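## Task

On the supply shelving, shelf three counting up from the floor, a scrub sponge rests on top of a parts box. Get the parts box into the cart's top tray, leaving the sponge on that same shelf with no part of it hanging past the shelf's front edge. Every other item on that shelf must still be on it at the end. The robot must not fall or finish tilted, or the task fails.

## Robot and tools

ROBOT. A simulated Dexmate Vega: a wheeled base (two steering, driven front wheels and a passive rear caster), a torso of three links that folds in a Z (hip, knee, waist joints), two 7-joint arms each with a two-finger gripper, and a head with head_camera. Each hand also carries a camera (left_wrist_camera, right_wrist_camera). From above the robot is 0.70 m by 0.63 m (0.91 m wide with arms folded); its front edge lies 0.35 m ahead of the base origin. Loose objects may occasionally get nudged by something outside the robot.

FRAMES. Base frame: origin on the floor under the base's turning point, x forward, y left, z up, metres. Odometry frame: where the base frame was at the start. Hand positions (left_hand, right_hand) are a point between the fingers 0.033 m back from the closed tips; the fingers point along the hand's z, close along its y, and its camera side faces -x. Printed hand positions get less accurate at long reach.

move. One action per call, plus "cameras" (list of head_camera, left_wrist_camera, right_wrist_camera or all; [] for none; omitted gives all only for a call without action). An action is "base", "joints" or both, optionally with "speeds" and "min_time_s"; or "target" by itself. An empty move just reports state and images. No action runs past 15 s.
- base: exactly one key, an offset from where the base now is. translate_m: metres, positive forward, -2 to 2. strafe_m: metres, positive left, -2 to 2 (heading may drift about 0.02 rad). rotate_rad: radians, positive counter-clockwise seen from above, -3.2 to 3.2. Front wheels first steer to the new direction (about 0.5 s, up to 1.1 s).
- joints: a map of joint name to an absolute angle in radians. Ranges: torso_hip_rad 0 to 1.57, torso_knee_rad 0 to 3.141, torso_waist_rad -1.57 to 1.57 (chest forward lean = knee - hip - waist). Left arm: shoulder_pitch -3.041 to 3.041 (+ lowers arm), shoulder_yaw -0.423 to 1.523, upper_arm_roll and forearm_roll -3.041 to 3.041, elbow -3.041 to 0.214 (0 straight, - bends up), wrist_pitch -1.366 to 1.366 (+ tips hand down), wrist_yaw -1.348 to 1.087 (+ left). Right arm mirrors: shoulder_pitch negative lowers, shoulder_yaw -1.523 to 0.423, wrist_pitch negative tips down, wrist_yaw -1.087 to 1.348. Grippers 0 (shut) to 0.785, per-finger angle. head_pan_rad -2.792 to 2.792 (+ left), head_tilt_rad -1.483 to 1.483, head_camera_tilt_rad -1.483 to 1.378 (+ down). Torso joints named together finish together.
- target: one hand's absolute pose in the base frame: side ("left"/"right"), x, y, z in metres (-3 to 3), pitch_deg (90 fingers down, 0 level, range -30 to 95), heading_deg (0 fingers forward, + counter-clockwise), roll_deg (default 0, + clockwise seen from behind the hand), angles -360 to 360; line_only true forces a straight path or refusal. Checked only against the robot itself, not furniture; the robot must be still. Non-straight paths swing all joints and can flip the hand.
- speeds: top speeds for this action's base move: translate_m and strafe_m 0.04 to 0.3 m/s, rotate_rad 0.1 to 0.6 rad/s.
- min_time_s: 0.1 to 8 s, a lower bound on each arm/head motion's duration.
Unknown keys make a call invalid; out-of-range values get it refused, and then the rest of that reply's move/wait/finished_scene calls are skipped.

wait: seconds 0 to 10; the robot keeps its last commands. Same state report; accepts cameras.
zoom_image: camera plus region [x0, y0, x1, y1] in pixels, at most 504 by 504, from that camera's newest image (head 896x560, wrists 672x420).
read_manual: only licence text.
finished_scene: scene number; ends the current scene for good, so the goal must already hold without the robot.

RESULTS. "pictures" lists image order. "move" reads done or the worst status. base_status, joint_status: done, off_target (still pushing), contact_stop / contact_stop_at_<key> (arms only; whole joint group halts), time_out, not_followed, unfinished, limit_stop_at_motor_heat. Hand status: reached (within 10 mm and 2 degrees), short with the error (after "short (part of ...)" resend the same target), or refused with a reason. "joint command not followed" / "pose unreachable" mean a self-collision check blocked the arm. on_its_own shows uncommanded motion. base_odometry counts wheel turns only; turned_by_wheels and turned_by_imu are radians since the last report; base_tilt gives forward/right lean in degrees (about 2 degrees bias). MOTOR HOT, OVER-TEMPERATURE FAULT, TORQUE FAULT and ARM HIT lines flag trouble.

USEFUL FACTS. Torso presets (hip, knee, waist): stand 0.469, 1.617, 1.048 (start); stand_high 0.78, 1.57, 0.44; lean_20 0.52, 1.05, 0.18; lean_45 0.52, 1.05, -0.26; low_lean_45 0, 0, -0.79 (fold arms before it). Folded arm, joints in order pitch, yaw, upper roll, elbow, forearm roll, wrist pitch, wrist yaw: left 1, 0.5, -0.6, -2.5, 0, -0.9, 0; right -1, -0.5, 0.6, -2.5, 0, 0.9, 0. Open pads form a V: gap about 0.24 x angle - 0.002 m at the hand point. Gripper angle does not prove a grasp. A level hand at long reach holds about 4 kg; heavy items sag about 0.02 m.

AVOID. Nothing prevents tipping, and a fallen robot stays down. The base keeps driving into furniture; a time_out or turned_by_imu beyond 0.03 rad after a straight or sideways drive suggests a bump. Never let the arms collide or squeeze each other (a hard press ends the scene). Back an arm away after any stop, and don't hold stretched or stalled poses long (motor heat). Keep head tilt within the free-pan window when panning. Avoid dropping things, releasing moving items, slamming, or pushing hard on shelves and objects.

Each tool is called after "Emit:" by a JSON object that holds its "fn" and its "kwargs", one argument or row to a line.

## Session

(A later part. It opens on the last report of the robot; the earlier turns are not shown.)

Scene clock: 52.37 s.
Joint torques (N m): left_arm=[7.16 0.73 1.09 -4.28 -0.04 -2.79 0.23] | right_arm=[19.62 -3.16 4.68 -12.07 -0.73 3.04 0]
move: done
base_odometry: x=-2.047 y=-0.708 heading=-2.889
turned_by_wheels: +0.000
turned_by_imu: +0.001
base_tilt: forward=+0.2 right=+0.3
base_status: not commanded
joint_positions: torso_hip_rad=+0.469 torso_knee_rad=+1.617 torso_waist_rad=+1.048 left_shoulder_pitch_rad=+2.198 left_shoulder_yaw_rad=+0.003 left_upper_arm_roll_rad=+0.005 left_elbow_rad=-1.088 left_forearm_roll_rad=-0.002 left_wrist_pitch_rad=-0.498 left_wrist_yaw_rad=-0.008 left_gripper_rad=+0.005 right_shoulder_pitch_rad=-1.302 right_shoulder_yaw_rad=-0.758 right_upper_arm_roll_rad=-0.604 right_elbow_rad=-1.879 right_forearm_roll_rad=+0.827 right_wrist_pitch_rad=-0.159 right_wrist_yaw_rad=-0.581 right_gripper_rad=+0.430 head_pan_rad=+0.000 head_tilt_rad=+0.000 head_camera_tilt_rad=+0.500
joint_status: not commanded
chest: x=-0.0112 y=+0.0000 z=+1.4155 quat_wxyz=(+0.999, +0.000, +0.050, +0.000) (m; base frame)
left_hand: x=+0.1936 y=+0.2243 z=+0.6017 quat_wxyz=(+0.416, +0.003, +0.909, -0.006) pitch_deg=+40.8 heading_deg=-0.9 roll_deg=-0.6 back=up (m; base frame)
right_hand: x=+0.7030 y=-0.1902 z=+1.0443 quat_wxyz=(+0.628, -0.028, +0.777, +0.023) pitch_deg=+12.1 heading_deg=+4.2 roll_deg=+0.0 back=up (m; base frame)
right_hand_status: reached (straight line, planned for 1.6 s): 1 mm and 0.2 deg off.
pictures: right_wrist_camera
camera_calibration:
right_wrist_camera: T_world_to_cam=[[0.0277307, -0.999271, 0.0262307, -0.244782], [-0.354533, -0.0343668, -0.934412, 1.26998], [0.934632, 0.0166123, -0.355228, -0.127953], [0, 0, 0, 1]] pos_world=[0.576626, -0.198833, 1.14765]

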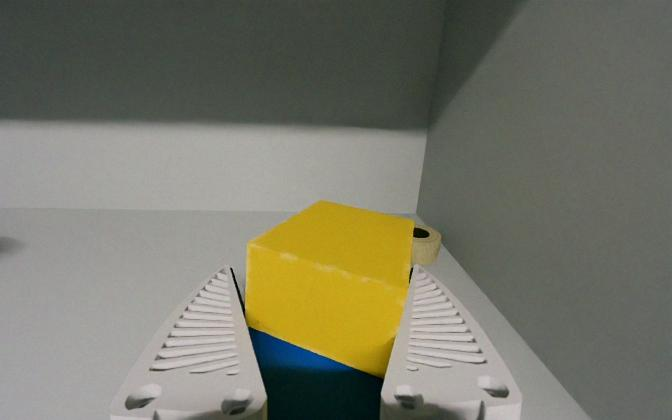

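Emit:
{"fn": "move", "kwargs": {
  "joints": {"right_gripper_rad": 0.36}
}}

Emit:
{"fn": "move", "kwargs": {
  "joints": {"right_gripper_rad": 0.3},
  "cameras": ["right_wrist_camera"]
}}

Emit:
{"fn": "move", "kwargs": {
  "joints": {"right_gripper_rad": 0.25},
  "cameras": ["right_wrist_camera","head_camera"]
}}

Emit:
{"fn": "zoom_image", "kwargs": {
  "camera": "head_camera",
  "region": [460, 220, 640, 340]
}}

Scene clock: 53.47 s.
Joint torques (N m): left_arm=[6.42 0.76 1.1 -4 0.03 -2.7 0.06] | right_arm=[19.15 -2.26 4.39 -10.64 -0.84 2.59 -0.33]
move: done
base_odometry: x=-2.047 y=-0.708 heading=-2.889
turned_by_wheels: +0.000
turned_by_imu: +0.000
base_tilt: forward=+0.2 right=+0.3
base_status: not commanded
joint_positions: torso_hip_rad=+0.469 torso_knee_rad=+1.617 torso_waist_rad=+1.048 left_shoulder_pitch_rad=+2.198 left_shoulder_yaw_rad=+0.003 left_upper_arm_roll_rad=+0.005 left_elbow_rad=-1.088 left_forearm_roll_rad=-0.002 left_wrist_pitch_rad=-0.498 left_wrist_yaw_rad=-0.008 left_gripper_rad=+0.005 right_shoulder_pitch_rad=-1.302 right_shoulder_yaw_rad=-0.756 right_upper_arm_roll_rad=-0.604 right_elbow_rad=-1.880 right_forearm_roll_rad=+0.826 right_wrist_pitch_rad=-0.160 right_wrist_yaw_rad=-0.585 right_gripper_rad=+0.360 head_pan_rad=+0.000 head_tilt_rad=+0.000 head_camera_tilt_rad=+0.500
joint_status: all done
chest: x=-0.0112 y=+0.0000 z=+1.4155 quat_wxyz=(+0.999, +0.000, +0.050, +0.000) (m; base frame)
left_hand: x=+0.1936 y=+0.2243 z=+0.6017 quat_wxyz=(+0.416, +0.003, +0.909, -0.006) pitch_deg=+40.8 heading_deg=-0.9 roll_deg=-0.6 back=up (m; base frame)
right_hand: x=+0.7029 y=-0.1903 z=+1.0444 quat_wxyz=(+0.629, -0.027, +0.777, +0.022) pitch_deg=+12.1 heading_deg=+4.0 roll_deg=+0.0 back=up (m; base frame)
camera_calibration:
head_camera: T_world_to_cam=[[0.0150658, -0.999787, 0.0141146, 0.00876339], [-0.560662, -0.0201351, -0.8278, 1.22997], [0.827908, 0.00455797, -0.560846, 0.857881], [0, 0, 0, 1]] pos_world=[-0.0207798, 0.029617, 1.49919]
left_wrist_camera: T_world_to_cam=[[-0.0077029, -0.999253, 0.0378702, 0.199045], [-0.719238, -0.0207744, -0.694453, 0.624422], [0.694721, -0.032587, -0.718541, 0.458748], [0, 0, 0, 1]] pos_world=[0.13194, 0.226817, 0.755723]
right_wrist_camera: T_world_to_cam=[[0.0246278, -0.999354, 0.02619, -0.242656], [-0.354533, -0.0332262, -0.934453, 1.27028], [0.934719, 0.0137283, -0.355122, -0.128478], [0, 0, 0, 1]] pos_world=[0.576424, -0.198529, 1.14775]

Scene clock: 53.97 s.
Joint torques (N m): left_arm=[6.99 1.12 0.88 -3.02 -0.02 -2.54 -0.03] | right_arm=[18.43 -3.52 5.22 -10.01 -1.26 2.53 -0.04]
move: done
base_odometry: x=-2.047 y=-0.708 heading=-2.889
turned_by_wheels: +0.000
turned_by_imu: +0.000
base_tilt: forward=+0.2 right=+0.4
base_status: not commanded
joint_positions: torso_hip_rad=+0.469 torso_knee_rad=+1.617 torso_waist_rad=+1.048 left_shoulder_pitch_rad=+2.198 left_shoulder_yaw_rad=+0.003 left_upper_arm_roll_rad=+0.005 left_elbow_rad=-1.088 left_forearm_roll_rad=-0.002 left_wrist_pitch_rad=-0.498 left_wrist_yaw_rad=-0.008 left_gripper_rad=+0.005 right_shoulder_pitch_rad=-1.302 right_shoulder_yaw_rad=-0.756 right_upper_arm_roll_rad=-0.604 right_elbow_rad=-1.880 right_forearm_roll_rad=+0.826 right_wrist_pitch_rad=-0.160 right_wrist_yaw_rad=-0.586 right_gripper_rad=+0.300 head_pan_rad=+0.000 head_tilt_rad=+0.000 head_camera_tilt_rad=+0.500
joint_status: all done
chest: x=-0.0112 y=+0.0000 z=+1.4155 quat_wxyz=(+0.999, +0.000, +0.050, +0.000) (m; base frame)
left_hand: x=+0.1936 y=+0.2243 z=+0.6017 quat_wxyz=(+0.416, +0.003, +0.909, -0.006) pitch_deg=+40.8 heading_deg=-0.9 roll_deg=-0.6 back=up (m; base frame)
right_hand: x=+0.7029 y=-0.1903 z=+1.0444 quat_wxyz=(+0.629, -0.027, +0.777, +0.022) pitch_deg=+12.1 heading_deg=+4.0 roll_deg=+0.0 back=up (m; base frame)
pictures: right_wrist_camera
camera_calibration:
right_wrist_camera: T_world_to_cam=[[0.0244059, -0.99936, 0.0261644, -0.2425], [-0.354541, -0.0331235, -0.934453, 1.27031], [0.934722, 0.0135298, -0.355123, -0.128518], [0, 0, 0, 1]] pos_world=[0.576424, -0.198528, 1.14775]

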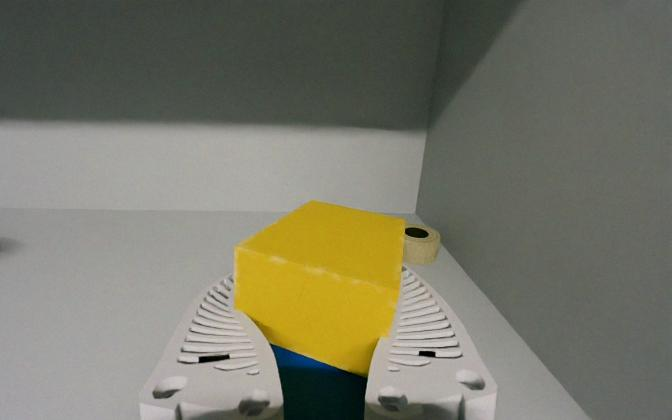

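Scene clock: 54.43 s.
Joint torques (N m): left_arm=[6.96 0.2 1.2 -5.09 -0.02 -2.68 0.1] | right_arm=[18.73 -2.24 3.64 -10.01 -1.09 2.88 -0.53]
move: done
base_odometry: x=-2.047 y=-0.708 heading=-2.889
turned_by_wheels: +0.000
turned_by_imu: +0.000
base_tilt: forward=+0.2 right=+0.3
base_status: not commanded
joint_positions: torso_hip_rad=+0.469 torso_knee_rad=+1.617 torso_waist_rad=+1.048 left_shoulder_pitch_rad=+2.198 left_shoulder_yaw_rad=+0.003 left_upper_arm_roll_rad=+0.005 left_elbow_rad=-1.088 left_forearm_roll_rad=-0.002 left_wrist_pitch_rad=-0.498 left_wrist_yaw_rad=-0.008 left_gripper_rad=+0.005 right_shoulder_pitch_rad=-1.302 right_shoulder_yaw_rad=-0.756 right_upper_arm_roll_rad=-0.604 right_elbow_rad=-1.880 right_forearm_roll_rad=+0.826 right_wrist_pitch_rad=-0.160 right_wrist_yaw_rad=-0.586 right_gripper_rad=+0.250 head_pan_rad=+0.000 head_tilt_rad=+0.000 head_camera_tilt_rad=+0.500
joint_status: all done
chest: x=-0.0112 y=+0.0000 z=+1.4155 quat_wxyz=(+0.999, +0.000, +0.050, +0.000) (m; base frame)
left_hand: x=+0.1936 y=+0.2243 z=+0.6017 quat_wxyz=(+0.416, +0.003, +0.909, -0.006) pitch_deg=+40.8 heading_deg=-0.9 roll_deg=-0.6 back=up (m; base frame)
right_hand: x=+0.7029 y=-0.1903 z=+1.0444 quat_wxyz=(+0.629, -0.027, +0.777, +0.022) pitch_deg=+12.1 heading_deg=+4.0 roll_deg=+0.0 back=up (m; base frame)
pictures: head_camera, right_wrist_camera
camera_calibration:
head_camera: T_world_to_cam=[[0.0150658, -0.999787, 0.0141146, 0.00876339], [-0.560662, -0.0201351, -0.8278, 1.22997], [0.827908, 0.00455797, -0.560846, 0.857881], [0, 0, 0, 1]] pos_world=[-0.0207798, 0.029617, 1.49919]
right_wrist_camera: T_world_to_cam=[[0.0243086, -0.999361, 0.026197, -0.242484], [-0.354457, -0.0331182, -0.934486, 1.27039], [0.934756, 0.0134303, -0.355035, -0.128622], [0, 0, 0, 1]] pos_world=[0.576424, -0.198528, 1.14785]

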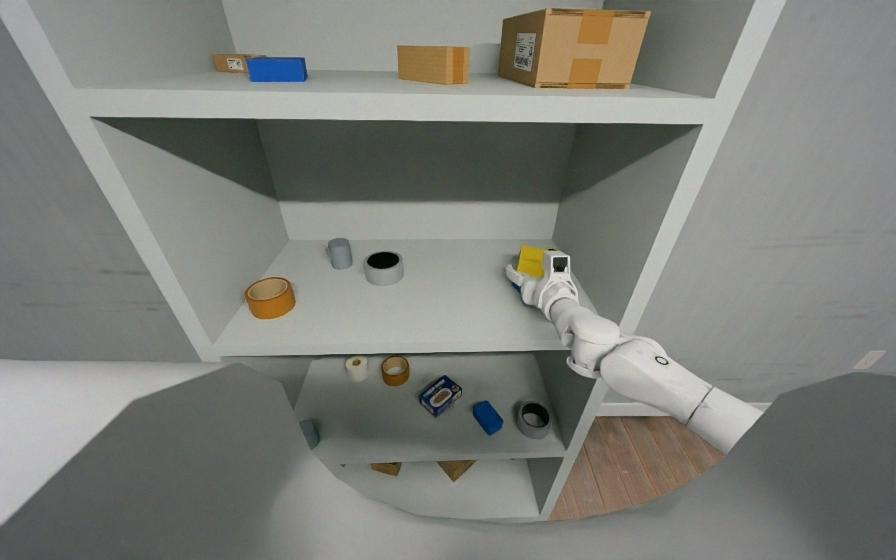

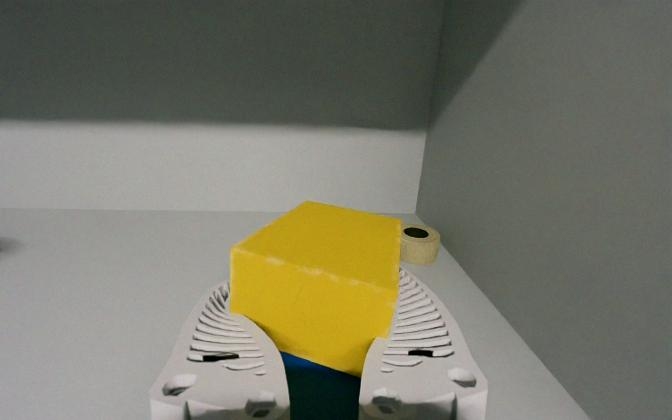

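Scaled by 2.800 from the camera's 896x560 image, which has a finer 960x600 frame.

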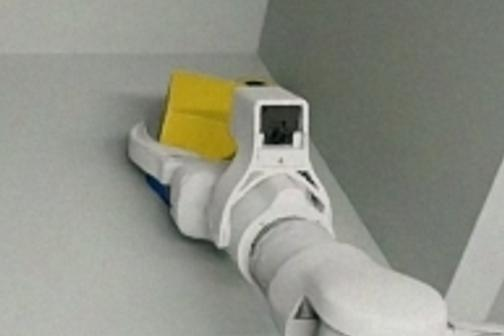

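Emit:
{"fn": "move", "kwargs": {
  "target": {"side":"right","x":0.698,"y":-0.190,"z":1.075,"pitch_deg":12,"heading_deg":4,"line_only":true},
  "cameras": ["right_wrist_camera","head_camera"]
}}

Emit:
{"fn": "zoom_image", "kwargs": {
  "camera": "head_camera",
  "region": [460, 220, 640, 340]
}}

Scene clock: 56.57 s.
Joint torques (N m): left_arm=[6.96 0.35 1.44 -4.48 -0.04 -2.62 0.11] | right_arm=[8.38 -4.71 10.68 -11.26 -0.61 1.98 -0.4]
move: done
base_odometry: x=-2.047 y=-0.708 heading=-2.889
turned_by_wheels: +0.000
turned_by_imu: +0.001
base_tilt: forward=+0.1 right=+0.4
base_status: not commanded
joint_positions: torso_hip_rad=+0.469 torso_knee_rad=+1.617 torso_waist_rad=+1.048 left_shoulder_pitch_rad=+2.198 left_shoulder_yaw_rad=+0.003 left_upper_arm_roll_rad=+0.005 left_elbow_rad=-1.088 left_forearm_roll_rad=-0.002 left_wrist_pitch_rad=-0.498 left_wrist_yaw_rad=-0.008 left_gripper_rad=+0.005 right_shoulder_pitch_rad=-1.303 right_shoulder_yaw_rad=-0.793 right_upper_arm_roll_rad=-0.567 right_elbow_rad=-1.976 right_forearm_roll_rad=+0.875 right_wrist_pitch_rad=-0.227 right_wrist_yaw_rad=-0.627 right_gripper_rad=+0.250 head_pan_rad=+0.000 head_tilt_rad=+0.000 head_camera_tilt_rad=+0.500
joint_status: not commanded
chest: x=-0.0112 y=+0.0000 z=+1.4155 quat_wxyz=(+0.999, +0.000, +0.050, +0.000) (m; base frame)
left_hand: x=+0.1936 y=+0.2243 z=+0.6017 quat_wxyz=(+0.416, +0.003, +0.909, -0.006) pitch_deg=+40.8 heading_deg=-0.9 roll_deg=-0.6 back=up (m; base frame)
right_hand: x=+0.6983 y=-0.1900 z=+1.0728 quat_wxyz=(+0.629, -0.027, +0.777, +0.022) pitch_deg=+12.1 heading_deg=+4.0 roll_deg=+0.0 back=up (m; base frame)
right_hand_status: reached (straight line, planned for 0.7 s): 2 mm and 0.1 deg off.
pictures: head_camera, right_wrist_camera
camera_calibration:
head_camera: T_world_to_cam=[[0.0150658, -0.999787, 0.0141146, 0.00876339], [-0.560662, -0.0201351, -0.8278, 1.22997], [0.827908, 0.00455797, -0.560846, 0.857881], [0, 0, 0, 1]] pos_world=[-0.0207798, 0.029617, 1.49919]
right_wrist_camera: T_world_to_cam=[[0.0245597, -0.99936, 0.0260022, -0.242828], [-0.354538, -0.0330264, -0.934458, 1.29525], [0.934719, 0.0137312, -0.355122, -0.114095], [0, 0, 0, 1]] pos_world=[0.571824, -0.198329, 1.17615]

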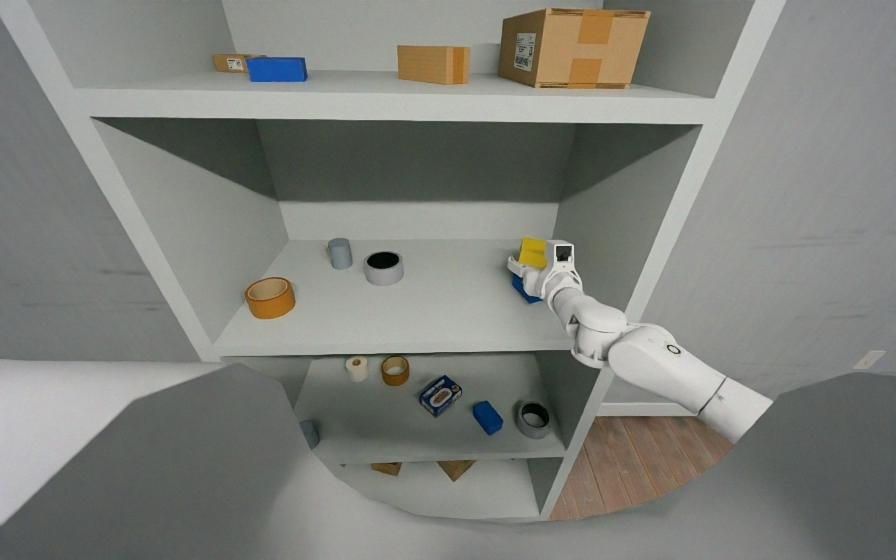

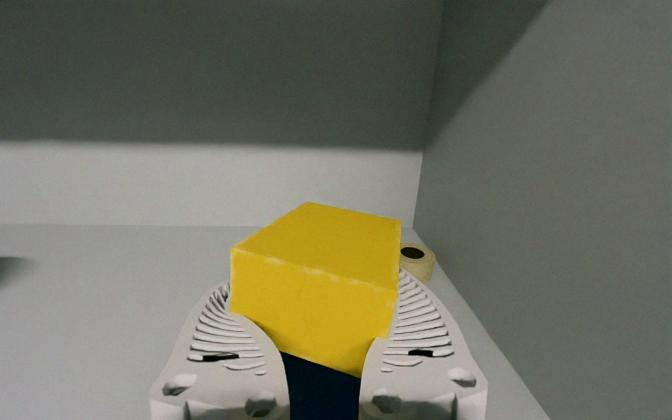

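Scaled by 2.800 from the camera's 896x560 image, which has a finer 960x600 frame.

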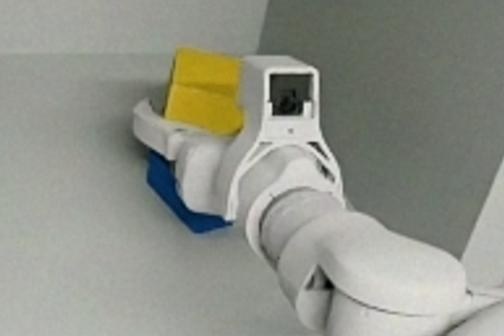

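Emit:
{"fn": "move", "kwargs": {
  "target": {"side":"right","x":0.67,"y":-0.01,"z":1.075,"pitch_deg":12,"heading_deg":8,"line_only":true}
}}

Emit:
{"fn": "move", "kwargs": {
  "target": {"side":"right","x":0.67,"y":-0.01,"z":1.012,"pitch_deg":12,"heading_deg":8,"line_only":true},
  "cameras": ["right_wrist_camera","head_camera"]
}}

Emit:
{"fn": "move", "kwargs": {
  "target": {"side":"right","x":0.67,"y":-0.01,"z":1.003,"pitch_deg":12,"heading_deg":8,"line_only":true},
  "cameras": ["right_wrist_camera"]
}}

Scene clock: 59.83 s.
Joint torques (N m): left_arm=[6.83 0.62 0.94 -4.13 0.06 -3.09 0.07] | right_arm=[18.9 2.08 2.75 -8.05 -1.58 2.11 -0.3]
move: done
base_odometry: x=-2.047 y=-0.708 heading=-2.889
turned_by_wheels: +0.000
turned_by_imu: +0.001
base_tilt: forward=+0.2 right=+0.2
base_status: not commanded
joint_positions: torso_hip_rad=+0.469 torso_knee_rad=+1.617 torso_waist_rad=+1.048 left_shoulder_pitch_rad=+2.198 left_shoulder_yaw_rad=+0.003 left_upper_arm_roll_rad=+0.005 left_elbow_rad=-1.088 left_forearm_roll_rad=-0.002 left_wrist_pitch_rad=-0.498 left_wrist_yaw_rad=-0.008 left_gripper_rad=+0.005 right_shoulder_pitch_rad=-1.176 right_shoulder_yaw_rad=-0.474 right_upper_arm_roll_rad=-0.830 right_elbow_rad=-1.957 right_forearm_roll_rad=+0.705 right_wrist_pitch_rad=-0.351 right_wrist_yaw_rad=-0.828 right_gripper_rad=+0.250 head_pan_rad=+0.000 head_tilt_rad=+0.000 head_camera_tilt_rad=+0.500
joint_status: not commanded
chest: x=-0.0112 y=+0.0000 z=+1.4155 quat_wxyz=(+0.999, +0.000, +0.050, +0.000) (m; base frame)
left_hand: x=+0.1936 y=+0.2243 z=+0.6017 quat_wxyz=(+0.416, +0.003, +0.909, -0.006) pitch_deg=+40.8 heading_deg=-0.9 roll_deg=-0.6 back=up (m; base frame)
right_hand: x=+0.6705 y=-0.0132 z=+1.0740 quat_wxyz=(+0.627, -0.054, +0.776, +0.044) pitch_deg=+12.1 heading_deg=+7.9 roll_deg=+0.0 back=up (m; base frame)
right_hand_status: reached (straight line, planned for 1.4 s): 3 mm and 0.1 deg off.
camera_calibration:
head_camera: T_world_to_cam=[[0.0150658, -0.999787, 0.0141146, 0.00876339], [-0.560662, -0.0201351, -0.8278, 1.22997], [0.827908, 0.00455797, -0.560846, 0.857881], [0, 0, 0, 1]] pos_world=[-0.0207798, 0.029617, 1.49919]
left_wrist_camera: T_world_to_cam=[[-0.0077029, -0.999253, 0.0378702, 0.199045], [-0.719238, -0.0207744, -0.694453, 0.624422], [0.694721, -0.032587, -0.718541, 0.458748], [0, 0, 0, 1]] pos_world=[0.13194, 0.226817, 0.755723]
right_wrist_camera: T_world_to_cam=[[0.0927412, -0.995358, 0.0257379, -0.110828], [-0.3519, -0.056947, -0.934304, 1.29016], [0.931432, 0.0775913, -0.355548, -0.0866262], [0, 0, 0, 1]] pos_world=[0.544971, -0.0301214, 1.17745]

Scene clock: 62.17 s.
Joint torques (N m): left_arm=[7.54 0.39 1.28 -3.64 0 -2.71 0.05] | right_arm=[7.06 2.96 1.45 -5.29 -0.52 1.75 0.39]
move: done
base_odometry: x=-2.047 y=-0.708 heading=-2.889
turned_by_wheels: +0.000
turned_by_imu: +0.001
base_tilt: forward=+0.1 right=+0.3
base_status: not commanded
joint_positions: torso_hip_rad=+0.469 torso_knee_rad=+1.617 torso_waist_rad=+1.048 left_shoulder_pitch_rad=+2.198 left_shoulder_yaw_rad=+0.003 left_upper_arm_roll_rad=+0.005 left_elbow_rad=-1.088 left_forearm_roll_rad=-0.002 left_wrist_pitch_rad=-0.498 left_wrist_yaw_rad=-0.008 left_gripper_rad=+0.005 right_shoulder_pitch_rad=-1.207 right_shoulder_yaw_rad=-0.436 right_upper_arm_roll_rad=-0.886 right_elbow_rad=-1.765 right_forearm_roll_rad=+0.621 right_wrist_pitch_rad=-0.174 right_wrist_yaw_rad=-0.755 right_gripper_rad=+0.250 head_pan_rad=+0.000 head_tilt_rad=+0.000 head_camera_tilt_rad=+0.500
joint_status: not commanded
chest: x=-0.0112 y=+0.0000 z=+1.4155 quat_wxyz=(+0.999, +0.000, +0.050, +0.000) (m; base frame)
left_hand: x=+0.1936 y=+0.2243 z=+0.6017 quat_wxyz=(+0.416, +0.003, +0.909, -0.006) pitch_deg=+40.8 heading_deg=-0.9 roll_deg=-0.6 back=up (m; base frame)
right_hand: x=+0.6703 y=-0.0103 z=+1.0139 quat_wxyz=(+0.628, -0.054, +0.775, +0.044) pitch_deg=+12.0 heading_deg=+8.0 roll_deg=+0.0 back=up (m; base frame)
right_hand_status: reached (straight line, planned for 1.0 s): 2 mm and 0.0 deg off.
pictures: head_camera, right_wrist_camera
camera_calibration:
head_camera: T_world_to_cam=[[0.0150658, -0.999787, 0.0141146, 0.00876339], [-0.560662, -0.0201351, -0.8278, 1.22997], [0.827908, 0.00455797, -0.560846, 0.857881], [0, 0, 0, 1]] pos_world=[-0.0207798, 0.029617, 1.49919]
right_wrist_camera: T_world_to_cam=[[0.0935795, -0.995281, 0.025673, -0.106844], [-0.350448, -0.0570643, -0.934842, 1.23368], [0.931895, 0.078485, -0.354135, -0.10981], [0, 0, 0, 1]] pos_world=[0.54467, -0.0273227, 1.11715]

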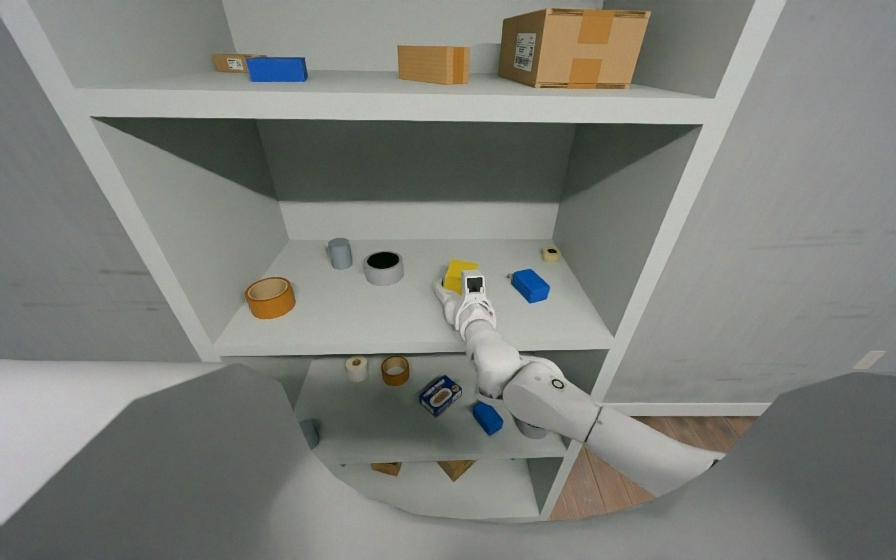

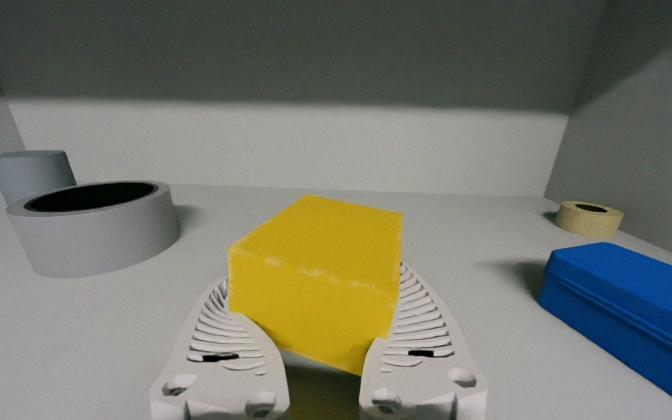

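Scene clock: 63.33 s.
Joint torques (N m): left_arm=[7.47 0.51 1.1 -4.52 -0.06 -2.99 0.07] | right_arm=[-16.48 -2.18 -6.04 18.6 6.2 -8.99 2.07]
move: done
base_odometry: x=-2.047 y=-0.708 heading=-2.889
turned_by_wheels: +0.000
turned_by_imu: +0.000
base_tilt: forward=+0.1 right=+0.3
base_status: not commanded
joint_positions: torso_hip_rad=+0.470 torso_knee_rad=+1.616 torso_waist_rad=+1.049 left_shoulder_pitch_rad=+2.198 left_shoulder_yaw_rad=+0.003 left_upper_arm_roll_rad=+0.005 left_elbow_rad=-1.088 left_forearm_roll_rad=-0.002 left_wrist_pitch_rad=-0.498 left_wrist_yaw_rad=-0.008 left_gripper_rad=+0.005 right_shoulder_pitch_rad=-1.210 right_shoulder_yaw_rad=-0.429 right_upper_arm_roll_rad=-0.892 right_elbow_rad=-1.735 right_forearm_roll_rad=+0.608 right_wrist_pitch_rad=-0.144 right_wrist_yaw_rad=-0.744 right_gripper_rad=+0.250 head_pan_rad=+0.000 head_tilt_rad=+0.000 head_camera_tilt_rad=+0.500
joint_status: not commanded
chest: x=-0.0126 y=+0.0000 z=+1.4155 quat_wxyz=(+0.999, +0.000, +0.049, +0.000) (m; base frame)
left_hand: x=+0.1935 y=+0.2243 z=+0.6021 quat_wxyz=(+0.417, +0.003, +0.909, -0.006) pitch_deg=+40.7 heading_deg=-0.9 roll_deg=-0.6 back=up (m; base frame)
right_hand: x=+0.6704 y=-0.0101 z=+1.0097 quat_wxyz=(+0.631, -0.053, +0.773, +0.044) pitch_deg=+11.5 heading_deg=+8.0 roll_deg=+0.1 back=up (m; base frame)
right_hand_status: reached (straight line, planned for 0.4 s): 7 mm and 0.5 deg off.
pictures: right_wrist_camera
camera_calibration:
right_wrist_camera: T_world_to_cam=[[0.0929261, -0.995377, 0.024262, -0.104712], [-0.342972, -0.0548762, -0.937742, 1.22765], [0.934738, 0.0788195, -0.346486, -0.120982], [0, 0, 0, 1]] pos_world=[0.543865, -0.0273235, 1.11184]

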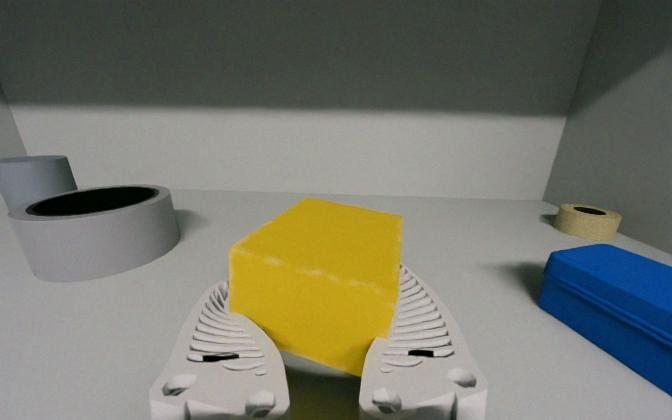

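Emit:
{"fn": "move", "kwargs": {
  "target": {"side":"right","x":0.67,"y":-0.01,"z":1.018,"pitch_deg":20,"heading_deg":8,"line_only":true},
  "cameras": ["right_wrist_camera"]
}}

Emit:
{"fn": "move", "kwargs": {
  "target": {"side":"right","x":0.67,"y":-0.01,"z":1.011,"pitch_deg":20,"heading_deg":8,"line_only":true},
  "cameras": ["right_wrist_camera"]
}}

Scene clock: 66.67 s.
Joint torques (N m): left_arm=[7.25 0.45 1.19 -4.59 -0.11 -3.15 0] | right_arm=[16.59 -1.09 6.44 -11.43 -0.05 1.69 0.42]
move: done
base_odometry: x=-2.047 y=-0.708 heading=-2.889
turned_by_wheels: +0.000
turned_by_imu: +0.001
base_tilt: forward=+0.2 right=+0.3
base_status: not commanded
joint_positions: torso_hip_rad=+0.469 torso_knee_rad=+1.617 torso_waist_rad=+1.048 left_shoulder_pitch_rad=+2.198 left_shoulder_yaw_rad=+0.003 left_upper_arm_roll_rad=+0.005 left_elbow_rad=-1.088 left_forearm_roll_rad=-0.002 left_wrist_pitch_rad=-0.498 left_wrist_yaw_rad=-0.008 left_gripper_rad=+0.005 right_shoulder_pitch_rad=-1.157 right_shoulder_yaw_rad=-0.429 right_upper_arm_roll_rad=-0.819 right_elbow_rad=-1.875 right_forearm_roll_rad=+0.786 right_wrist_pitch_rad=-0.435 right_wrist_yaw_rad=-0.822 right_gripper_rad=+0.250 head_pan_rad=+0.000 head_tilt_rad=+0.000 head_camera_tilt_rad=+0.500
joint_status: not commanded
chest: x=-0.0113 y=+0.0000 z=+1.4155 quat_wxyz=(+0.999, +0.000, +0.050, +0.000) (m; base frame)
left_hand: x=+0.1936 y=+0.2243 z=+0.6017 quat_wxyz=(+0.416, +0.003, +0.909, -0.006) pitch_deg=+40.8 heading_deg=-0.9 roll_deg=-0.6 back=up (m; base frame)
right_hand: x=+0.6708 y=-0.0102 z=+1.0162 quat_wxyz=(+0.572, -0.057, +0.817, +0.040) pitch_deg=+20.0 heading_deg=+8.0 roll_deg=+0.0 back=up (m; base frame)
right_hand_status: reached (straight line, planned for 1.3 s): 2 mm and 0.1 deg off.
pictures: right_wrist_camera
camera_calibration:
right_wrist_camera: T_world_to_cam=[[0.0974514, -0.994734, 0.0317335, -0.115645], [-0.475472, -0.0745445, -0.876567, 1.26043], [0.874316, 0.0703343, -0.480233, 0.0572987], [0, 0, 0, 1]] pos_world=[0.560473, -0.0251082, 1.13604]

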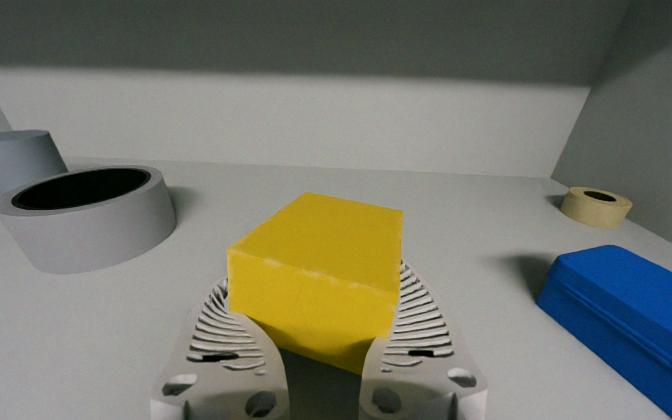

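Scene clock: 67.40 s.
Joint torques (N m): left_arm=[6.81 0.48 1.12 -4.23 -0.1 -2.39 0.09] | right_arm=[3.62 2.18 0.95 -2.64 -0.02 1.11 0.59]
move: done
base_odometry: x=-2.047 y=-0.708 heading=-2.889
turned_by_wheels: +0.000
turned_by_imu: +0.000
base_tilt: forward=+0.1 right=+0.3
base_status: not commanded
joint_positions: torso_hip_rad=+0.469 torso_knee_rad=+1.617 torso_waist_rad=+1.048 left_shoulder_pitch_rad=+2.198 left_shoulder_yaw_rad=+0.003 left_upper_arm_roll_rad=+0.005 left_elbow_rad=-1.088 left_forearm_roll_rad=-0.002 left_wrist_pitch_rad=-0.498 left_wrist_yaw_rad=-0.008 left_gripper_rad=+0.005 right_shoulder_pitch_rad=-1.160 right_shoulder_yaw_rad=-0.429 right_upper_arm_roll_rad=-0.822 right_elbow_rad=-1.868 right_forearm_roll_rad=+0.781 right_wrist_pitch_rad=-0.426 right_wrist_yaw_rad=-0.818 right_gripper_rad=+0.250 head_pan_rad=+0.000 head_tilt_rad=+0.000 head_camera_tilt_rad=+0.500
joint_status: not commanded
chest: x=-0.0113 y=+0.0000 z=+1.4155 quat_wxyz=(+0.999, +0.000, +0.050, +0.000) (m; base frame)
left_hand: x=+0.1936 y=+0.2243 z=+0.6017 quat_wxyz=(+0.416, +0.003, +0.909, -0.006) pitch_deg=+40.8 heading_deg=-0.9 roll_deg=-0.6 back=up (m; base frame)
right_hand: x=+0.6705 y=-0.0102 z=+1.0133 quat_wxyz=(+0.573, -0.057, +0.817, +0.040) pitch_deg=+19.9 heading_deg=+8.0 roll_deg=+0.0 back=up (m; base frame)
right_hand_status: reached (straight line, planned for 0.2 s): 2 mm and 0.1 deg off.
pictures: right_wrist_camera
camera_calibration:
right_wrist_camera: T_world_to_cam=[[0.0975747, -0.994719, 0.0318244, -0.115693], [-0.475063, -0.0746513, -0.87678, 1.25767], [0.874525, 0.070433, -0.479838, 0.0555581], [0, 0, 0, 1]] pos_world=[0.560173, -0.0251083, 1.13304]

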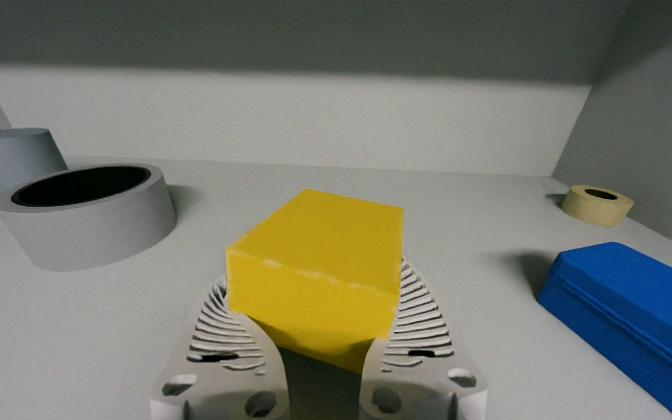

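Emit:
{"fn": "move", "kwargs": {
  "target": {"side":"right","x":0.67,"y":-0.01,"z":1.006,"pitch_deg":20,"heading_deg":8,"line_only":true},
  "cameras": ["right_wrist_camera"]
}}

Scene clock: 68.63 s.
Joint torques (N m): left_arm=[6.96 0.49 1.34 -3.79 0.09 -2.56 -0.1] | right_arm=[5.97 0.03 1.24 0.39 0.29 0.39 -0.03]
move: done
base_odometry: x=-2.047 y=-0.708 heading=-2.889
turned_by_wheels: +0.000
turned_by_imu: +0.000
base_tilt: forward=+0.1 right=+0.4
base_status: not commanded
joint_positions: torso_hip_rad=+0.469 torso_knee_rad=+1.617 torso_waist_rad=+1.048 left_shoulder_pitch_rad=+2.198 left_shoulder_yaw_rad=+0.003 left_upper_arm_roll_rad=+0.005 left_elbow_rad=-1.088 left_forearm_roll_rad=-0.002 left_wrist_pitch_rad=-0.498 left_wrist_yaw_rad=-0.008 left_gripper_rad=+0.005 right_shoulder_pitch_rad=-1.163 right_shoulder_yaw_rad=-0.427 right_upper_arm_roll_rad=-0.827 right_elbow_rad=-1.855 right_forearm_roll_rad=+0.773 right_wrist_pitch_rad=-0.412 right_wrist_yaw_rad=-0.810 right_gripper_rad=+0.250 head_pan_rad=+0.000 head_tilt_rad=+0.000 head_camera_tilt_rad=+0.500
joint_status: not commanded
chest: x=-0.0113 y=+0.0000 z=+1.4155 quat_wxyz=(+0.999, +0.000, +0.050, +0.000) (m; base frame)
left_hand: x=+0.1936 y=+0.2243 z=+0.6017 quat_wxyz=(+0.417, +0.003, +0.909, -0.006) pitch_deg=+40.8 heading_deg=-0.9 roll_deg=-0.6 back=up (m; base frame)
right_hand: x=+0.6703 y=-0.0100 z=+1.0086 quat_wxyz=(+0.573, -0.057, +0.817, +0.040) pitch_deg=+19.9 heading_deg=+8.0 roll_deg=+0.0 back=up (m; base frame)
right_hand_status: reached (straight line, planned for 0.3 s): 3 mm and 0.1 deg off.
pictures: right_wrist_camera
camera_calibration:
right_wrist_camera: T_world_to_cam=[[0.0979999, -0.994683, 0.0316362, -0.11544], [-0.474637, -0.0746565, -0.87701, 1.25343], [0.874709, 0.0709312, -0.479429, 0.0530065], [0, 0, 0, 1]] pos_world=[0.559872, -0.025009, 1.12834]

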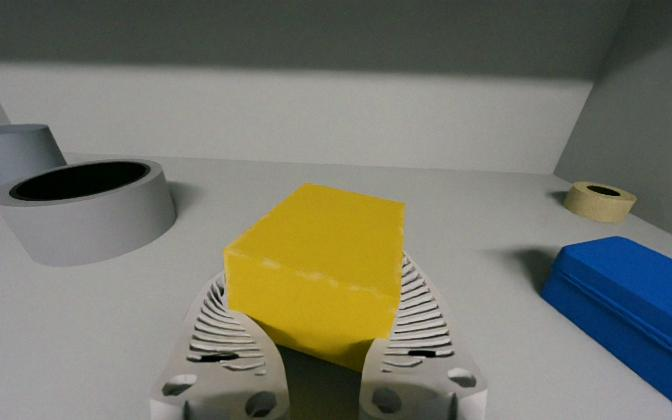

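Emit:
{"fn": "move", "kwargs": {
  "joints": {"right_gripper_rad": 0.33}
}}

Emit:
{"fn": "move", "kwargs": {
  "joints": {"right_gripper_rad": 0.5},
  "cameras": ["right_wrist_camera"]
}}

Emit:
{"fn": "move", "kwargs": {
  "target": {"side":"right","x":0.50,"y":-0.034,"z":1.06,"pitch_deg":20,"heading_deg":8,"line_only":true}
}}

Emit:
{"fn": "move", "kwargs": {
  "target": {"side":"right","x":0.51,"y":-0.15,"z":1.08,"pitch_deg":25,"heading_deg":15},
  "cameras": ["head_camera","right_wrist_camera"]
}}

Emit:
{"fn": "zoom_image", "kwargs": {
  "camera": "head_camera",
  "region": [420, 230, 600, 350]
}}

Emit:
{"fn": "zoom_image", "kwargs": {
  "camera": "right_wrist_camera",
  "region": [250, 150, 450, 300]
}}

Scene clock: 69.87 s.
Joint torques (N m): left_arm=[7.26 -0.33 1.1 -3.33 -0.05 -3.17 0.15] | right_arm=[1.75 1.19 -0.07 -1.77 0.37 -0.3 0.07]
move: done
base_odometry: x=-2.047 y=-0.708 heading=-2.889
turned_by_wheels: +0.000
turned_by_imu: +0.000
base_tilt: forward=+0.1 right=+0.3
base_status: not commanded
joint_positions: torso_hip_rad=+0.469 torso_knee_rad=+1.617 torso_waist_rad=+1.048 left_shoulder_pitch_rad=+2.198 left_shoulder_yaw_rad=+0.003 left_upper_arm_roll_rad=+0.005 left_elbow_rad=-1.088 left_forearm_roll_rad=-0.002 left_wrist_pitch_rad=-0.498 left_wrist_yaw_rad=-0.008 left_gripper_rad=+0.005 right_shoulder_pitch_rad=-1.164 right_shoulder_yaw_rad=-0.427 right_upper_arm_roll_rad=-0.828 right_elbow_rad=-1.851 right_forearm_roll_rad=+0.771 right_wrist_pitch_rad=-0.408 right_wrist_yaw_rad=-0.808 right_gripper_rad=+0.330 head_pan_rad=+0.000 head_tilt_rad=+0.000 head_camera_tilt_rad=+0.500
joint_status: all done
chest: x=-0.0113 y=+0.0000 z=+1.4155 quat_wxyz=(+0.999, +0.000, +0.050, +0.000) (m; base frame)
left_hand: x=+0.1936 y=+0.2243 z=+0.6017 quat_wxyz=(+0.417, +0.003, +0.909, -0.006) pitch_deg=+40.8 heading_deg=-0.9 roll_deg=-0.6 back=up (m; base frame)
right_hand: x=+0.6703 y=-0.0101 z=+1.0071 quat_wxyz=(+0.573, -0.057, +0.817, +0.040) pitch_deg=+19.9 heading_deg=+8.0 roll_deg=+0.0 back=up (m; base frame)
camera_calibration:
head_camera: T_world_to_cam=[[0.0150627, -0.999787, 0.0141185, 0.00875894], [-0.560479, -0.0201356, -0.827924, 1.23011], [0.828032, 0.00455764, -0.560663, 0.857691], [0, 0, 0, 1]] pos_world=[-0.0208789, 0.029617, 1.49919]
left_wrist_camera: T_world_to_cam=[[-0.00770921, -0.999253, 0.0378681, 0.199047], [-0.719089, -0.0207754, -0.694607, 0.62452], [0.694875, -0.0325854, -0.718392, 0.458615], [0, 0, 0, 1]] pos_world=[0.13194, 0.226817, 0.755723]
right_wrist_camera: T_world_to_cam=[[0.0979498, -0.994684, 0.0317824, -0.115628], [-0.474515, -0.0747514, -0.877068, 1.2521], [0.874781, 0.0708274, -0.479314, 0.0521223], [0, 0, 0, 1]] pos_world=[0.559872, -0.0251089, 1.12684]

Scene clock: 70.53 s.
Joint torques (N m): left_arm=[6.64 0.86 1.23 -3.07 -0.01 -2.63 0.14] | right_arm=[2.92 2.77 0.94 -4.67 0.2 0.23 0.01]
move: done
base_odometry: x=-2.047 y=-0.708 heading=-2.889
turned_by_wheels: +0.000
turned_by_imu: +0.000
base_tilt: forward=+0.2 right=+0.3
base_status: not commanded
joint_positions: torso_hip_rad=+0.469 torso_knee_rad=+1.617 torso_waist_rad=+1.048 left_shoulder_pitch_rad=+2.198 left_shoulder_yaw_rad=+0.003 left_upper_arm_roll_rad=+0.005 left_elbow_rad=-1.088 left_forearm_roll_rad=-0.002 left_wrist_pitch_rad=-0.498 left_wrist_yaw_rad=-0.008 left_gripper_rad=+0.005 right_shoulder_pitch_rad=-1.164 right_shoulder_yaw_rad=-0.427 right_upper_arm_roll_rad=-0.828 right_elbow_rad=-1.851 right_forearm_roll_rad=+0.771 right_wrist_pitch_rad=-0.407 right_wrist_yaw_rad=-0.808 right_gripper_rad=+0.500 head_pan_rad=+0.000 head_tilt_rad=+0.000 head_camera_tilt_rad=+0.500
joint_status: all done
chest: x=-0.0113 y=+0.0000 z=+1.4155 quat_wxyz=(+0.999, +0.000, +0.050, +0.000) (m; base frame)
left_hand: x=+0.1936 y=+0.2243 z=+0.6017 quat_wxyz=(+0.417, +0.003, +0.909, -0.006) pitch_deg=+40.8 heading_deg=-0.9 roll_deg=-0.6 back=up (m; base frame)
right_hand: x=+0.6702 y=-0.0101 z=+1.0069 quat_wxyz=(+0.573, -0.057, +0.817, +0.040) pitch_deg=+19.9 heading_deg=+8.0 roll_deg=+0.0 back=up (m; base frame)
pictures: right_wrist_camera
camera_calibration:
right_wrist_camera: T_world_to_cam=[[0.098004, -0.994676, 0.0318512, -0.11573], [-0.474702, -0.0748534, -0.876958, 1.25191], [0.874673, 0.0708255, -0.479511, 0.0523074], [0, 0, 0, 1]] pos_world=[0.559873, -0.0251089, 1.12664]

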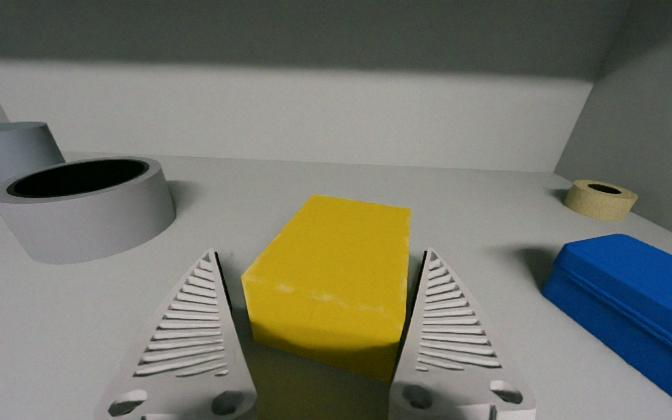

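Scene clock: 74.47 s.
Joint torques (N m): left_arm=[7 0.52 1.03 -4.71 -0.04 -2.9 0.1] | right_arm=[1.17 -1.38 6.2 -12.13 -1.48 2.01 -0.09]
move: done
base_odometry: x=-2.047 y=-0.708 heading=-2.889
turned_by_wheels: +0.000
turned_by_imu: +0.001
base_tilt: forward=+0.2 right=+0.4
base_status: not commanded
joint_positions: torso_hip_rad=+0.469 torso_knee_rad=+1.617 torso_waist_rad=+1.048 left_shoulder_pitch_rad=+2.198 left_shoulder_yaw_rad=+0.003 left_upper_arm_roll_rad=+0.005 left_elbow_rad=-1.088 left_forearm_roll_rad=-0.002 left_wrist_pitch_rad=-0.498 left_wrist_yaw_rad=-0.008 left_gripper_rad=+0.005 right_shoulder_pitch_rad=-1.519 right_shoulder_yaw_rad=-0.663 right_upper_arm_roll_rad=-0.790 right_elbow_rad=-2.495 right_forearm_roll_rad=+0.767 right_wrist_pitch_rad=-0.540 right_wrist_yaw_rad=-1.085 right_gripper_rad=+0.500 head_pan_rad=+0.000 head_tilt_rad=+0.000 head_camera_tilt_rad=+0.500
joint_status: not commanded
chest: x=-0.0112 y=+0.0000 z=+1.4155 quat_wxyz=(+0.999, +0.000, +0.050, +0.000) (m; base frame)
left_hand: x=+0.1936 y=+0.2243 z=+0.6017 quat_wxyz=(+0.416, +0.003, +0.909, -0.006) pitch_deg=+40.8 heading_deg=-0.9 roll_deg=-0.6 back=up (m; base frame)
right_hand: x=+0.5014 y=-0.0335 z=+1.0589 quat_wxyz=(+0.572, -0.057, +0.817, +0.040) pitch_deg=+20.1 heading_deg=+8.0 roll_deg=+0.0 back=up (m; base frame)
right_hand_status: reached (straight line, planned for 2.4 s): 2 mm and 0.1 deg off.
camera_calibration:
head_camera: T_world_to_cam=[[0.0150636, -0.999787, 0.0141153, 0.00876217], [-0.560594, -0.0201342, -0.827846, 1.23004], [0.827954, 0.00455735, -0.560778, 0.85778], [0, 0, 0, 1]] pos_world=[-0.0207795, 0.029617, 1.49919]
left_wrist_camera: T_world_to_cam=[[-0.00770381, -0.999253, 0.0378691, 0.199046], [-0.719188, -0.0207753, -0.694505, 0.624456], [0.694773, -0.0325853, -0.71849, 0.458702], [0, 0, 0, 1]] pos_world=[0.13194, 0.226817, 0.755723]
right_wrist_camera: T_world_to_cam=[[0.0988534, -0.994579, 0.0322468, -0.124949], [-0.476591, -0.0757668, -0.875854, 1.21534], [0.873549, 0.0712126, -0.481498, 0.229178], [0, 0, 0, 1]] pos_world=[0.391375, -0.0485093, 1.17884]

Scene clock: 78.50 s.
Joint torques (N m): left_arm=[5.95 0.08 1.11 -4.53 -0.12 -2.48 0.07] | right_arm=[2.23 -5.9 10.44 -5.08 -0.94 2.85 -0.02]
move: done
base_odometry: x=-2.047 y=-0.708 heading=-2.889
turned_by_wheels: +0.000
turned_by_imu: +0.001
base_tilt: forward=+0.2 right=+0.3
base_status: not commanded
joint_positions: torso_hip_rad=+0.469 torso_knee_rad=+1.617 torso_waist_rad=+1.048 left_shoulder_pitch_rad=+2.198 left_shoulder_yaw_rad=+0.003 left_upper_arm_roll_rad=+0.005 left_elbow_rad=-1.088 left_forearm_roll_rad=-0.002 left_wrist_pitch_rad=-0.498 left_wrist_yaw_rad=-0.008 left_gripper_rad=+0.005 right_shoulder_pitch_rad=-1.843 right_shoulder_yaw_rad=-1.213 right_upper_arm_roll_rad=-0.117 right_elbow_rad=-2.586 right_forearm_roll_rad=+1.265 right_wrist_pitch_rad=-0.363 right_wrist_yaw_rad=-0.756 right_gripper_rad=+0.500 head_pan_rad=+0.000 head_tilt_rad=+0.000 head_camera_tilt_rad=+0.500
joint_status: not commanded
chest: x=-0.0112 y=+0.0000 z=+1.4155 quat_wxyz=(+0.999, +0.000, +0.050, +0.000) (m; base frame)
left_hand: x=+0.1936 y=+0.2243 z=+0.6017 quat_wxyz=(+0.416, +0.003, +0.909, -0.006) pitch_deg=+40.8 heading_deg=-0.9 roll_deg=-0.6 back=up (m; base frame)
right_hand: x=+0.5098 y=-0.1497 z=+1.0792 quat_wxyz=(+0.533, -0.110, +0.836, +0.070) pitch_deg=+25.0 heading_deg=+14.9 roll_deg=+0.0 back=up (m; base frame)
right_hand_status: reached (straight line, planned for 2.5 s): 1 mm and 0.1 deg off.
pictures: head_camera, right_wrist_camera
camera_calibration:
head_camera: T_world_to_cam=[[0.0150636, -0.999787, 0.0141153, 0.00876217], [-0.560594, -0.0201342, -0.827846, 1.23004], [0.827954, 0.00455735, -0.560778, 0.85778], [0, 0, 0, 1]] pos_world=[-0.0207795, 0.029617, 1.49919]
right_wrist_camera: T_world_to_cam=[[0.220174, -0.974816, 0.0354438, -0.30423], [-0.53578, -0.151217, -0.830706, 1.19847], [0.815146, 0.16391, -0.555581, 0.363564], [0, 0, 0, 1]] pos_world=[0.412744, -0.174931, 1.20835]

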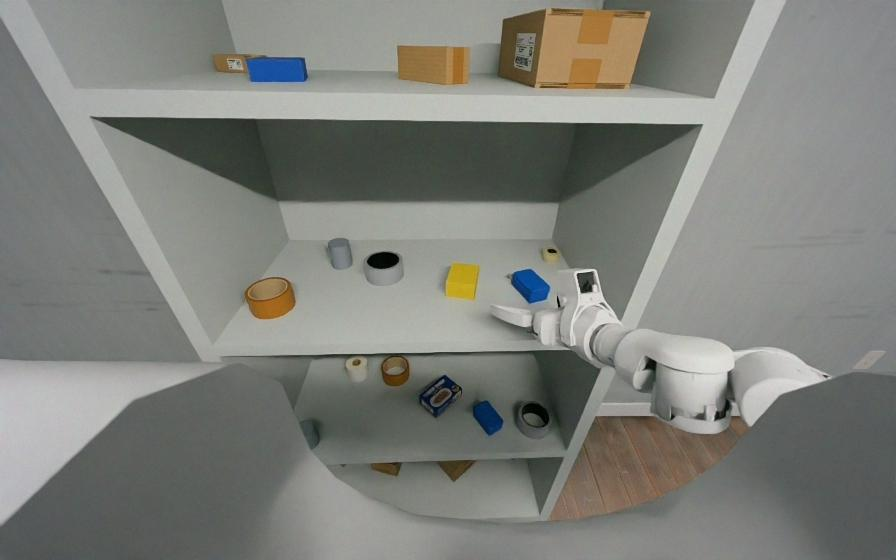

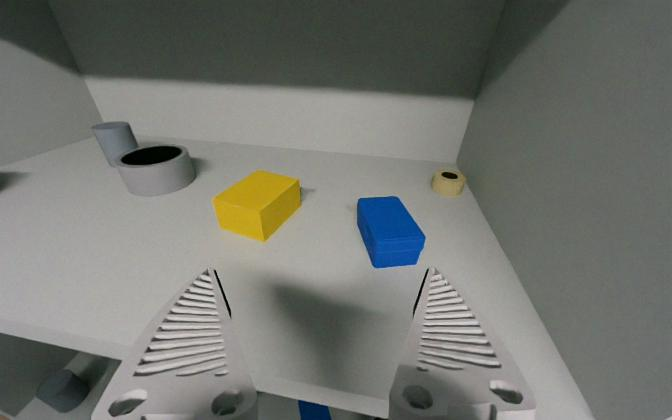

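Scaled by 2.800 from the camera's 896x560 image, which has a finer 960x600 frame.

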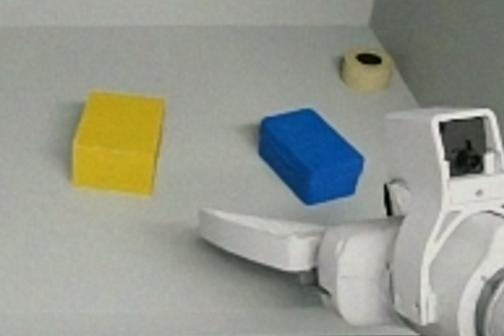

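Scaled by 2.520 from the camera's 672x420 image, which has a finer 960x600 frame.

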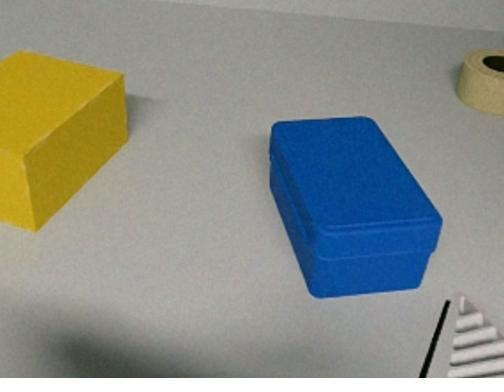

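Emit:
{"fn": "move", "kwargs": {
  "joints": {"right_gripper_rad": 0.38}
}}

Emit:
{"fn": "move", "kwargs": {
  "target": {"side":"right","x":0.605,"y":-0.214,"z":1.042,"pitch_deg":25,"heading_deg":14,"line_only":true},
  "cameras": ["right_wrist_camera","head_camera"]
}}

Emit:
{"fn": "zoom_image", "kwargs": {
  "camera": "head_camera",
  "region": [460, 230, 640, 350]
}}

Scene clock: 81.07 s.
Joint torques (N m): left_arm=[7.42 -0.17 1.3 -3.64 0 -2.9 0.15] | right_arm=[2.6 -5.37 9.58 -4.12 -1.02 2.57 0.46]
move: done
base_odometry: x=-2.047 y=-0.708 heading=-2.889
turned_by_wheels: +0.000
turned_by_imu: +0.001
base_tilt: forward=+0.2 right=+0.3
base_status: not commanded
joint_positions: torso_hip_rad=+0.469 torso_knee_rad=+1.617 torso_waist_rad=+1.048 left_shoulder_pitch_rad=+2.198 left_shoulder_yaw_rad=+0.003 left_upper_arm_roll_rad=+0.005 left_elbow_rad=-1.088 left_forearm_roll_rad=-0.002 left_wrist_pitch_rad=-0.498 left_wrist_yaw_rad=-0.008 left_gripper_rad=+0.005 right_shoulder_pitch_rad=-1.846 right_shoulder_yaw_rad=-1.217 right_upper_arm_roll_rad=-0.111 right_elbow_rad=-2.586 right_forearm_roll_rad=+1.268 right_wrist_pitch_rad=-0.361 right_wrist_yaw_rad=-0.754 right_gripper_rad=+0.380 head_pan_rad=+0.000 head_tilt_rad=+0.000 head_camera_tilt_rad=+0.500
joint_status: all done
chest: x=-0.0112 y=+0.0000 z=+1.4155 quat_wxyz=(+0.999, +0.000, +0.050, +0.000) (m; base frame)
left_hand: x=+0.1936 y=+0.2243 z=+0.6017 quat_wxyz=(+0.416, +0.003, +0.909, -0.006) pitch_deg=+40.8 heading_deg=-0.9 roll_deg=-0.6 back=up (m; base frame)
right_hand: x=+0.5098 y=-0.1499 z=+1.0797 quat_wxyz=(+0.532, -0.110, +0.836, +0.070) pitch_deg=+25.0 heading_deg=+15.0 roll_deg=+0.0 back=up (m; base frame)
camera_calibration:
head_camera: T_world_to_cam=[[0.0150636, -0.999787, 0.0141153, 0.00876217], [-0.560594, -0.0201342, -0.827846, 1.23004], [0.827954, 0.00455735, -0.560778, 0.85778], [0, 0, 0, 1]] pos_world=[-0.0207795, 0.029617, 1.49919]
left_wrist_camera: T_world_to_cam=[[-0.00770381, -0.999253, 0.0378691, 0.199046], [-0.719188, -0.0207753, -0.694505, 0.624456], [0.694773, -0.0325853, -0.71849, 0.458702], [0, 0, 0, 1]] pos_world=[0.13194, 0.226817, 0.755723]
right_wrist_camera: T_world_to_cam=[[0.221717, -0.974469, 0.0353783, -0.305158], [-0.535748, -0.152051, -0.830575, 1.19856], [0.814749, 0.165199, -0.555783, 0.364458], [0, 0, 0, 1]] pos_world=[0.412846, -0.175333, 1.20885]

Scene clock: 84.03 s.
Joint torques (N m): left_arm=[7.65 0.24 1.1 -3.88 -0.02 -3.09 0.1] | right_arm=[14.7 -4.76 6.12 -2.83 -1.23 2.58 0.22]
move: done
base_odometry: x=-2.047 y=-0.708 heading=-2.889
turned_by_wheels: +0.000
turned_by_imu: +0.001
base_tilt: forward=+0.1 right=+0.3
base_status: not commanded
joint_positions: torso_hip_rad=+0.469 torso_knee_rad=+1.617 torso_waist_rad=+1.048 left_shoulder_pitch_rad=+2.198 left_shoulder_yaw_rad=+0.003 left_upper_arm_roll_rad=+0.005 left_elbow_rad=-1.088 left_forearm_roll_rad=-0.002 left_wrist_pitch_rad=-0.498 left_wrist_yaw_rad=-0.008 left_gripper_rad=+0.005 right_shoulder_pitch_rad=-1.603 right_shoulder_yaw_rad=-1.147 right_upper_arm_roll_rad=-0.247 right_elbow_rad=-2.229 right_forearm_roll_rad=+1.202 right_wrist_pitch_rad=-0.366 right_wrist_yaw_rad=-0.480 right_gripper_rad=+0.380 head_pan_rad=+0.000 head_tilt_rad=+0.000 head_camera_tilt_rad=+0.500
joint_status: not commanded
chest: x=-0.0112 y=+0.0000 z=+1.4155 quat_wxyz=(+0.999, +0.000, +0.050, +0.000) (m; base frame)
left_hand: x=+0.1936 y=+0.2243 z=+0.6017 quat_wxyz=(+0.416, +0.003, +0.909, -0.006) pitch_deg=+40.8 heading_deg=-0.9 roll_deg=-0.6 back=up (m; base frame)
right_hand: x=+0.6035 y=-0.2131 z=+1.0423 quat_wxyz=(+0.533, -0.103, +0.837, +0.065) pitch_deg=+25.0 heading_deg=+14.0 roll_deg=+0.0 back=up (m; base frame)
right_hand_status: reached (straight line, planned for 1.5 s): 2 mm and 0.0 deg off.
pictures: head_camera, right_wrist_camera
camera_calibration:
head_camera: T_world_to_cam=[[0.0150646, -0.999787, 0.0141168, 0.00875994], [-0.560594, -0.020136, -0.827846, 1.23004], [0.827954, 0.00455737, -0.560778, 0.85778], [0, 0, 0, 1]] pos_world=[-0.0207795, 0.029617, 1.49919]
right_wrist_camera: T_world_to_cam=[[0.204601, -0.9782, 0.0355327, -0.376811], [-0.538123, -0.142729, -0.830694, 1.21162], [0.817656, 0.15084, -0.555595, 0.272814], [0, 0, 0, 1]] pos_world=[0.506031, -0.236814, 1.17145]

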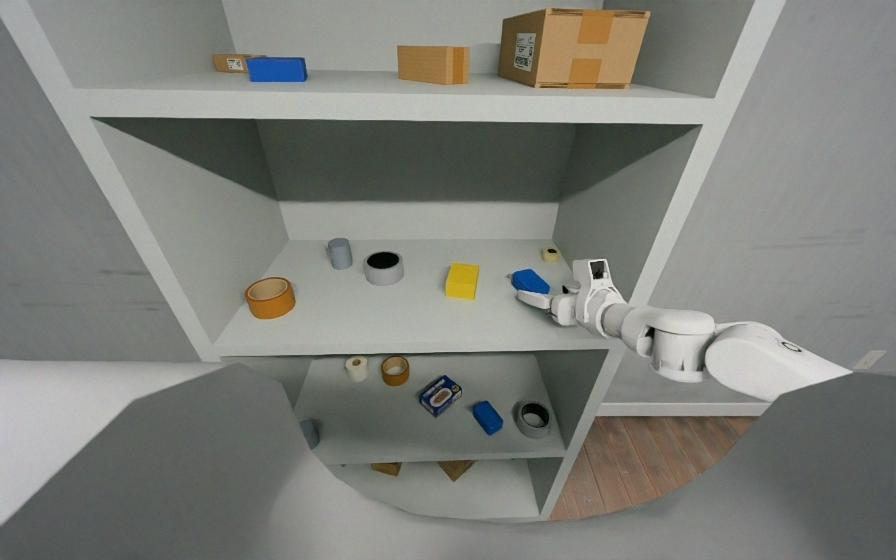

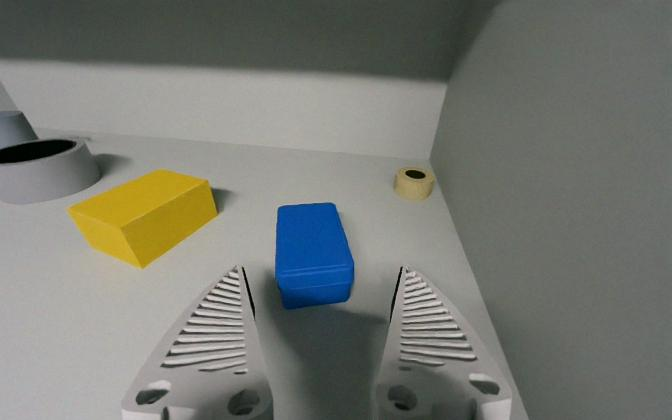

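Scaled by 2.800 from the camera's 896x560 image, which has a finer 960x600 frame.

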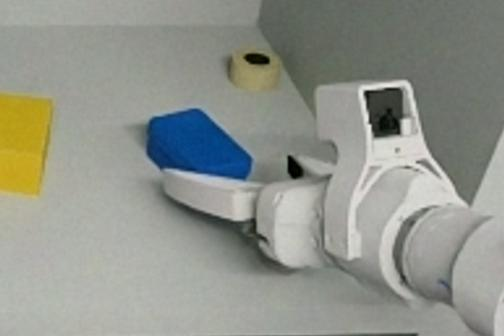

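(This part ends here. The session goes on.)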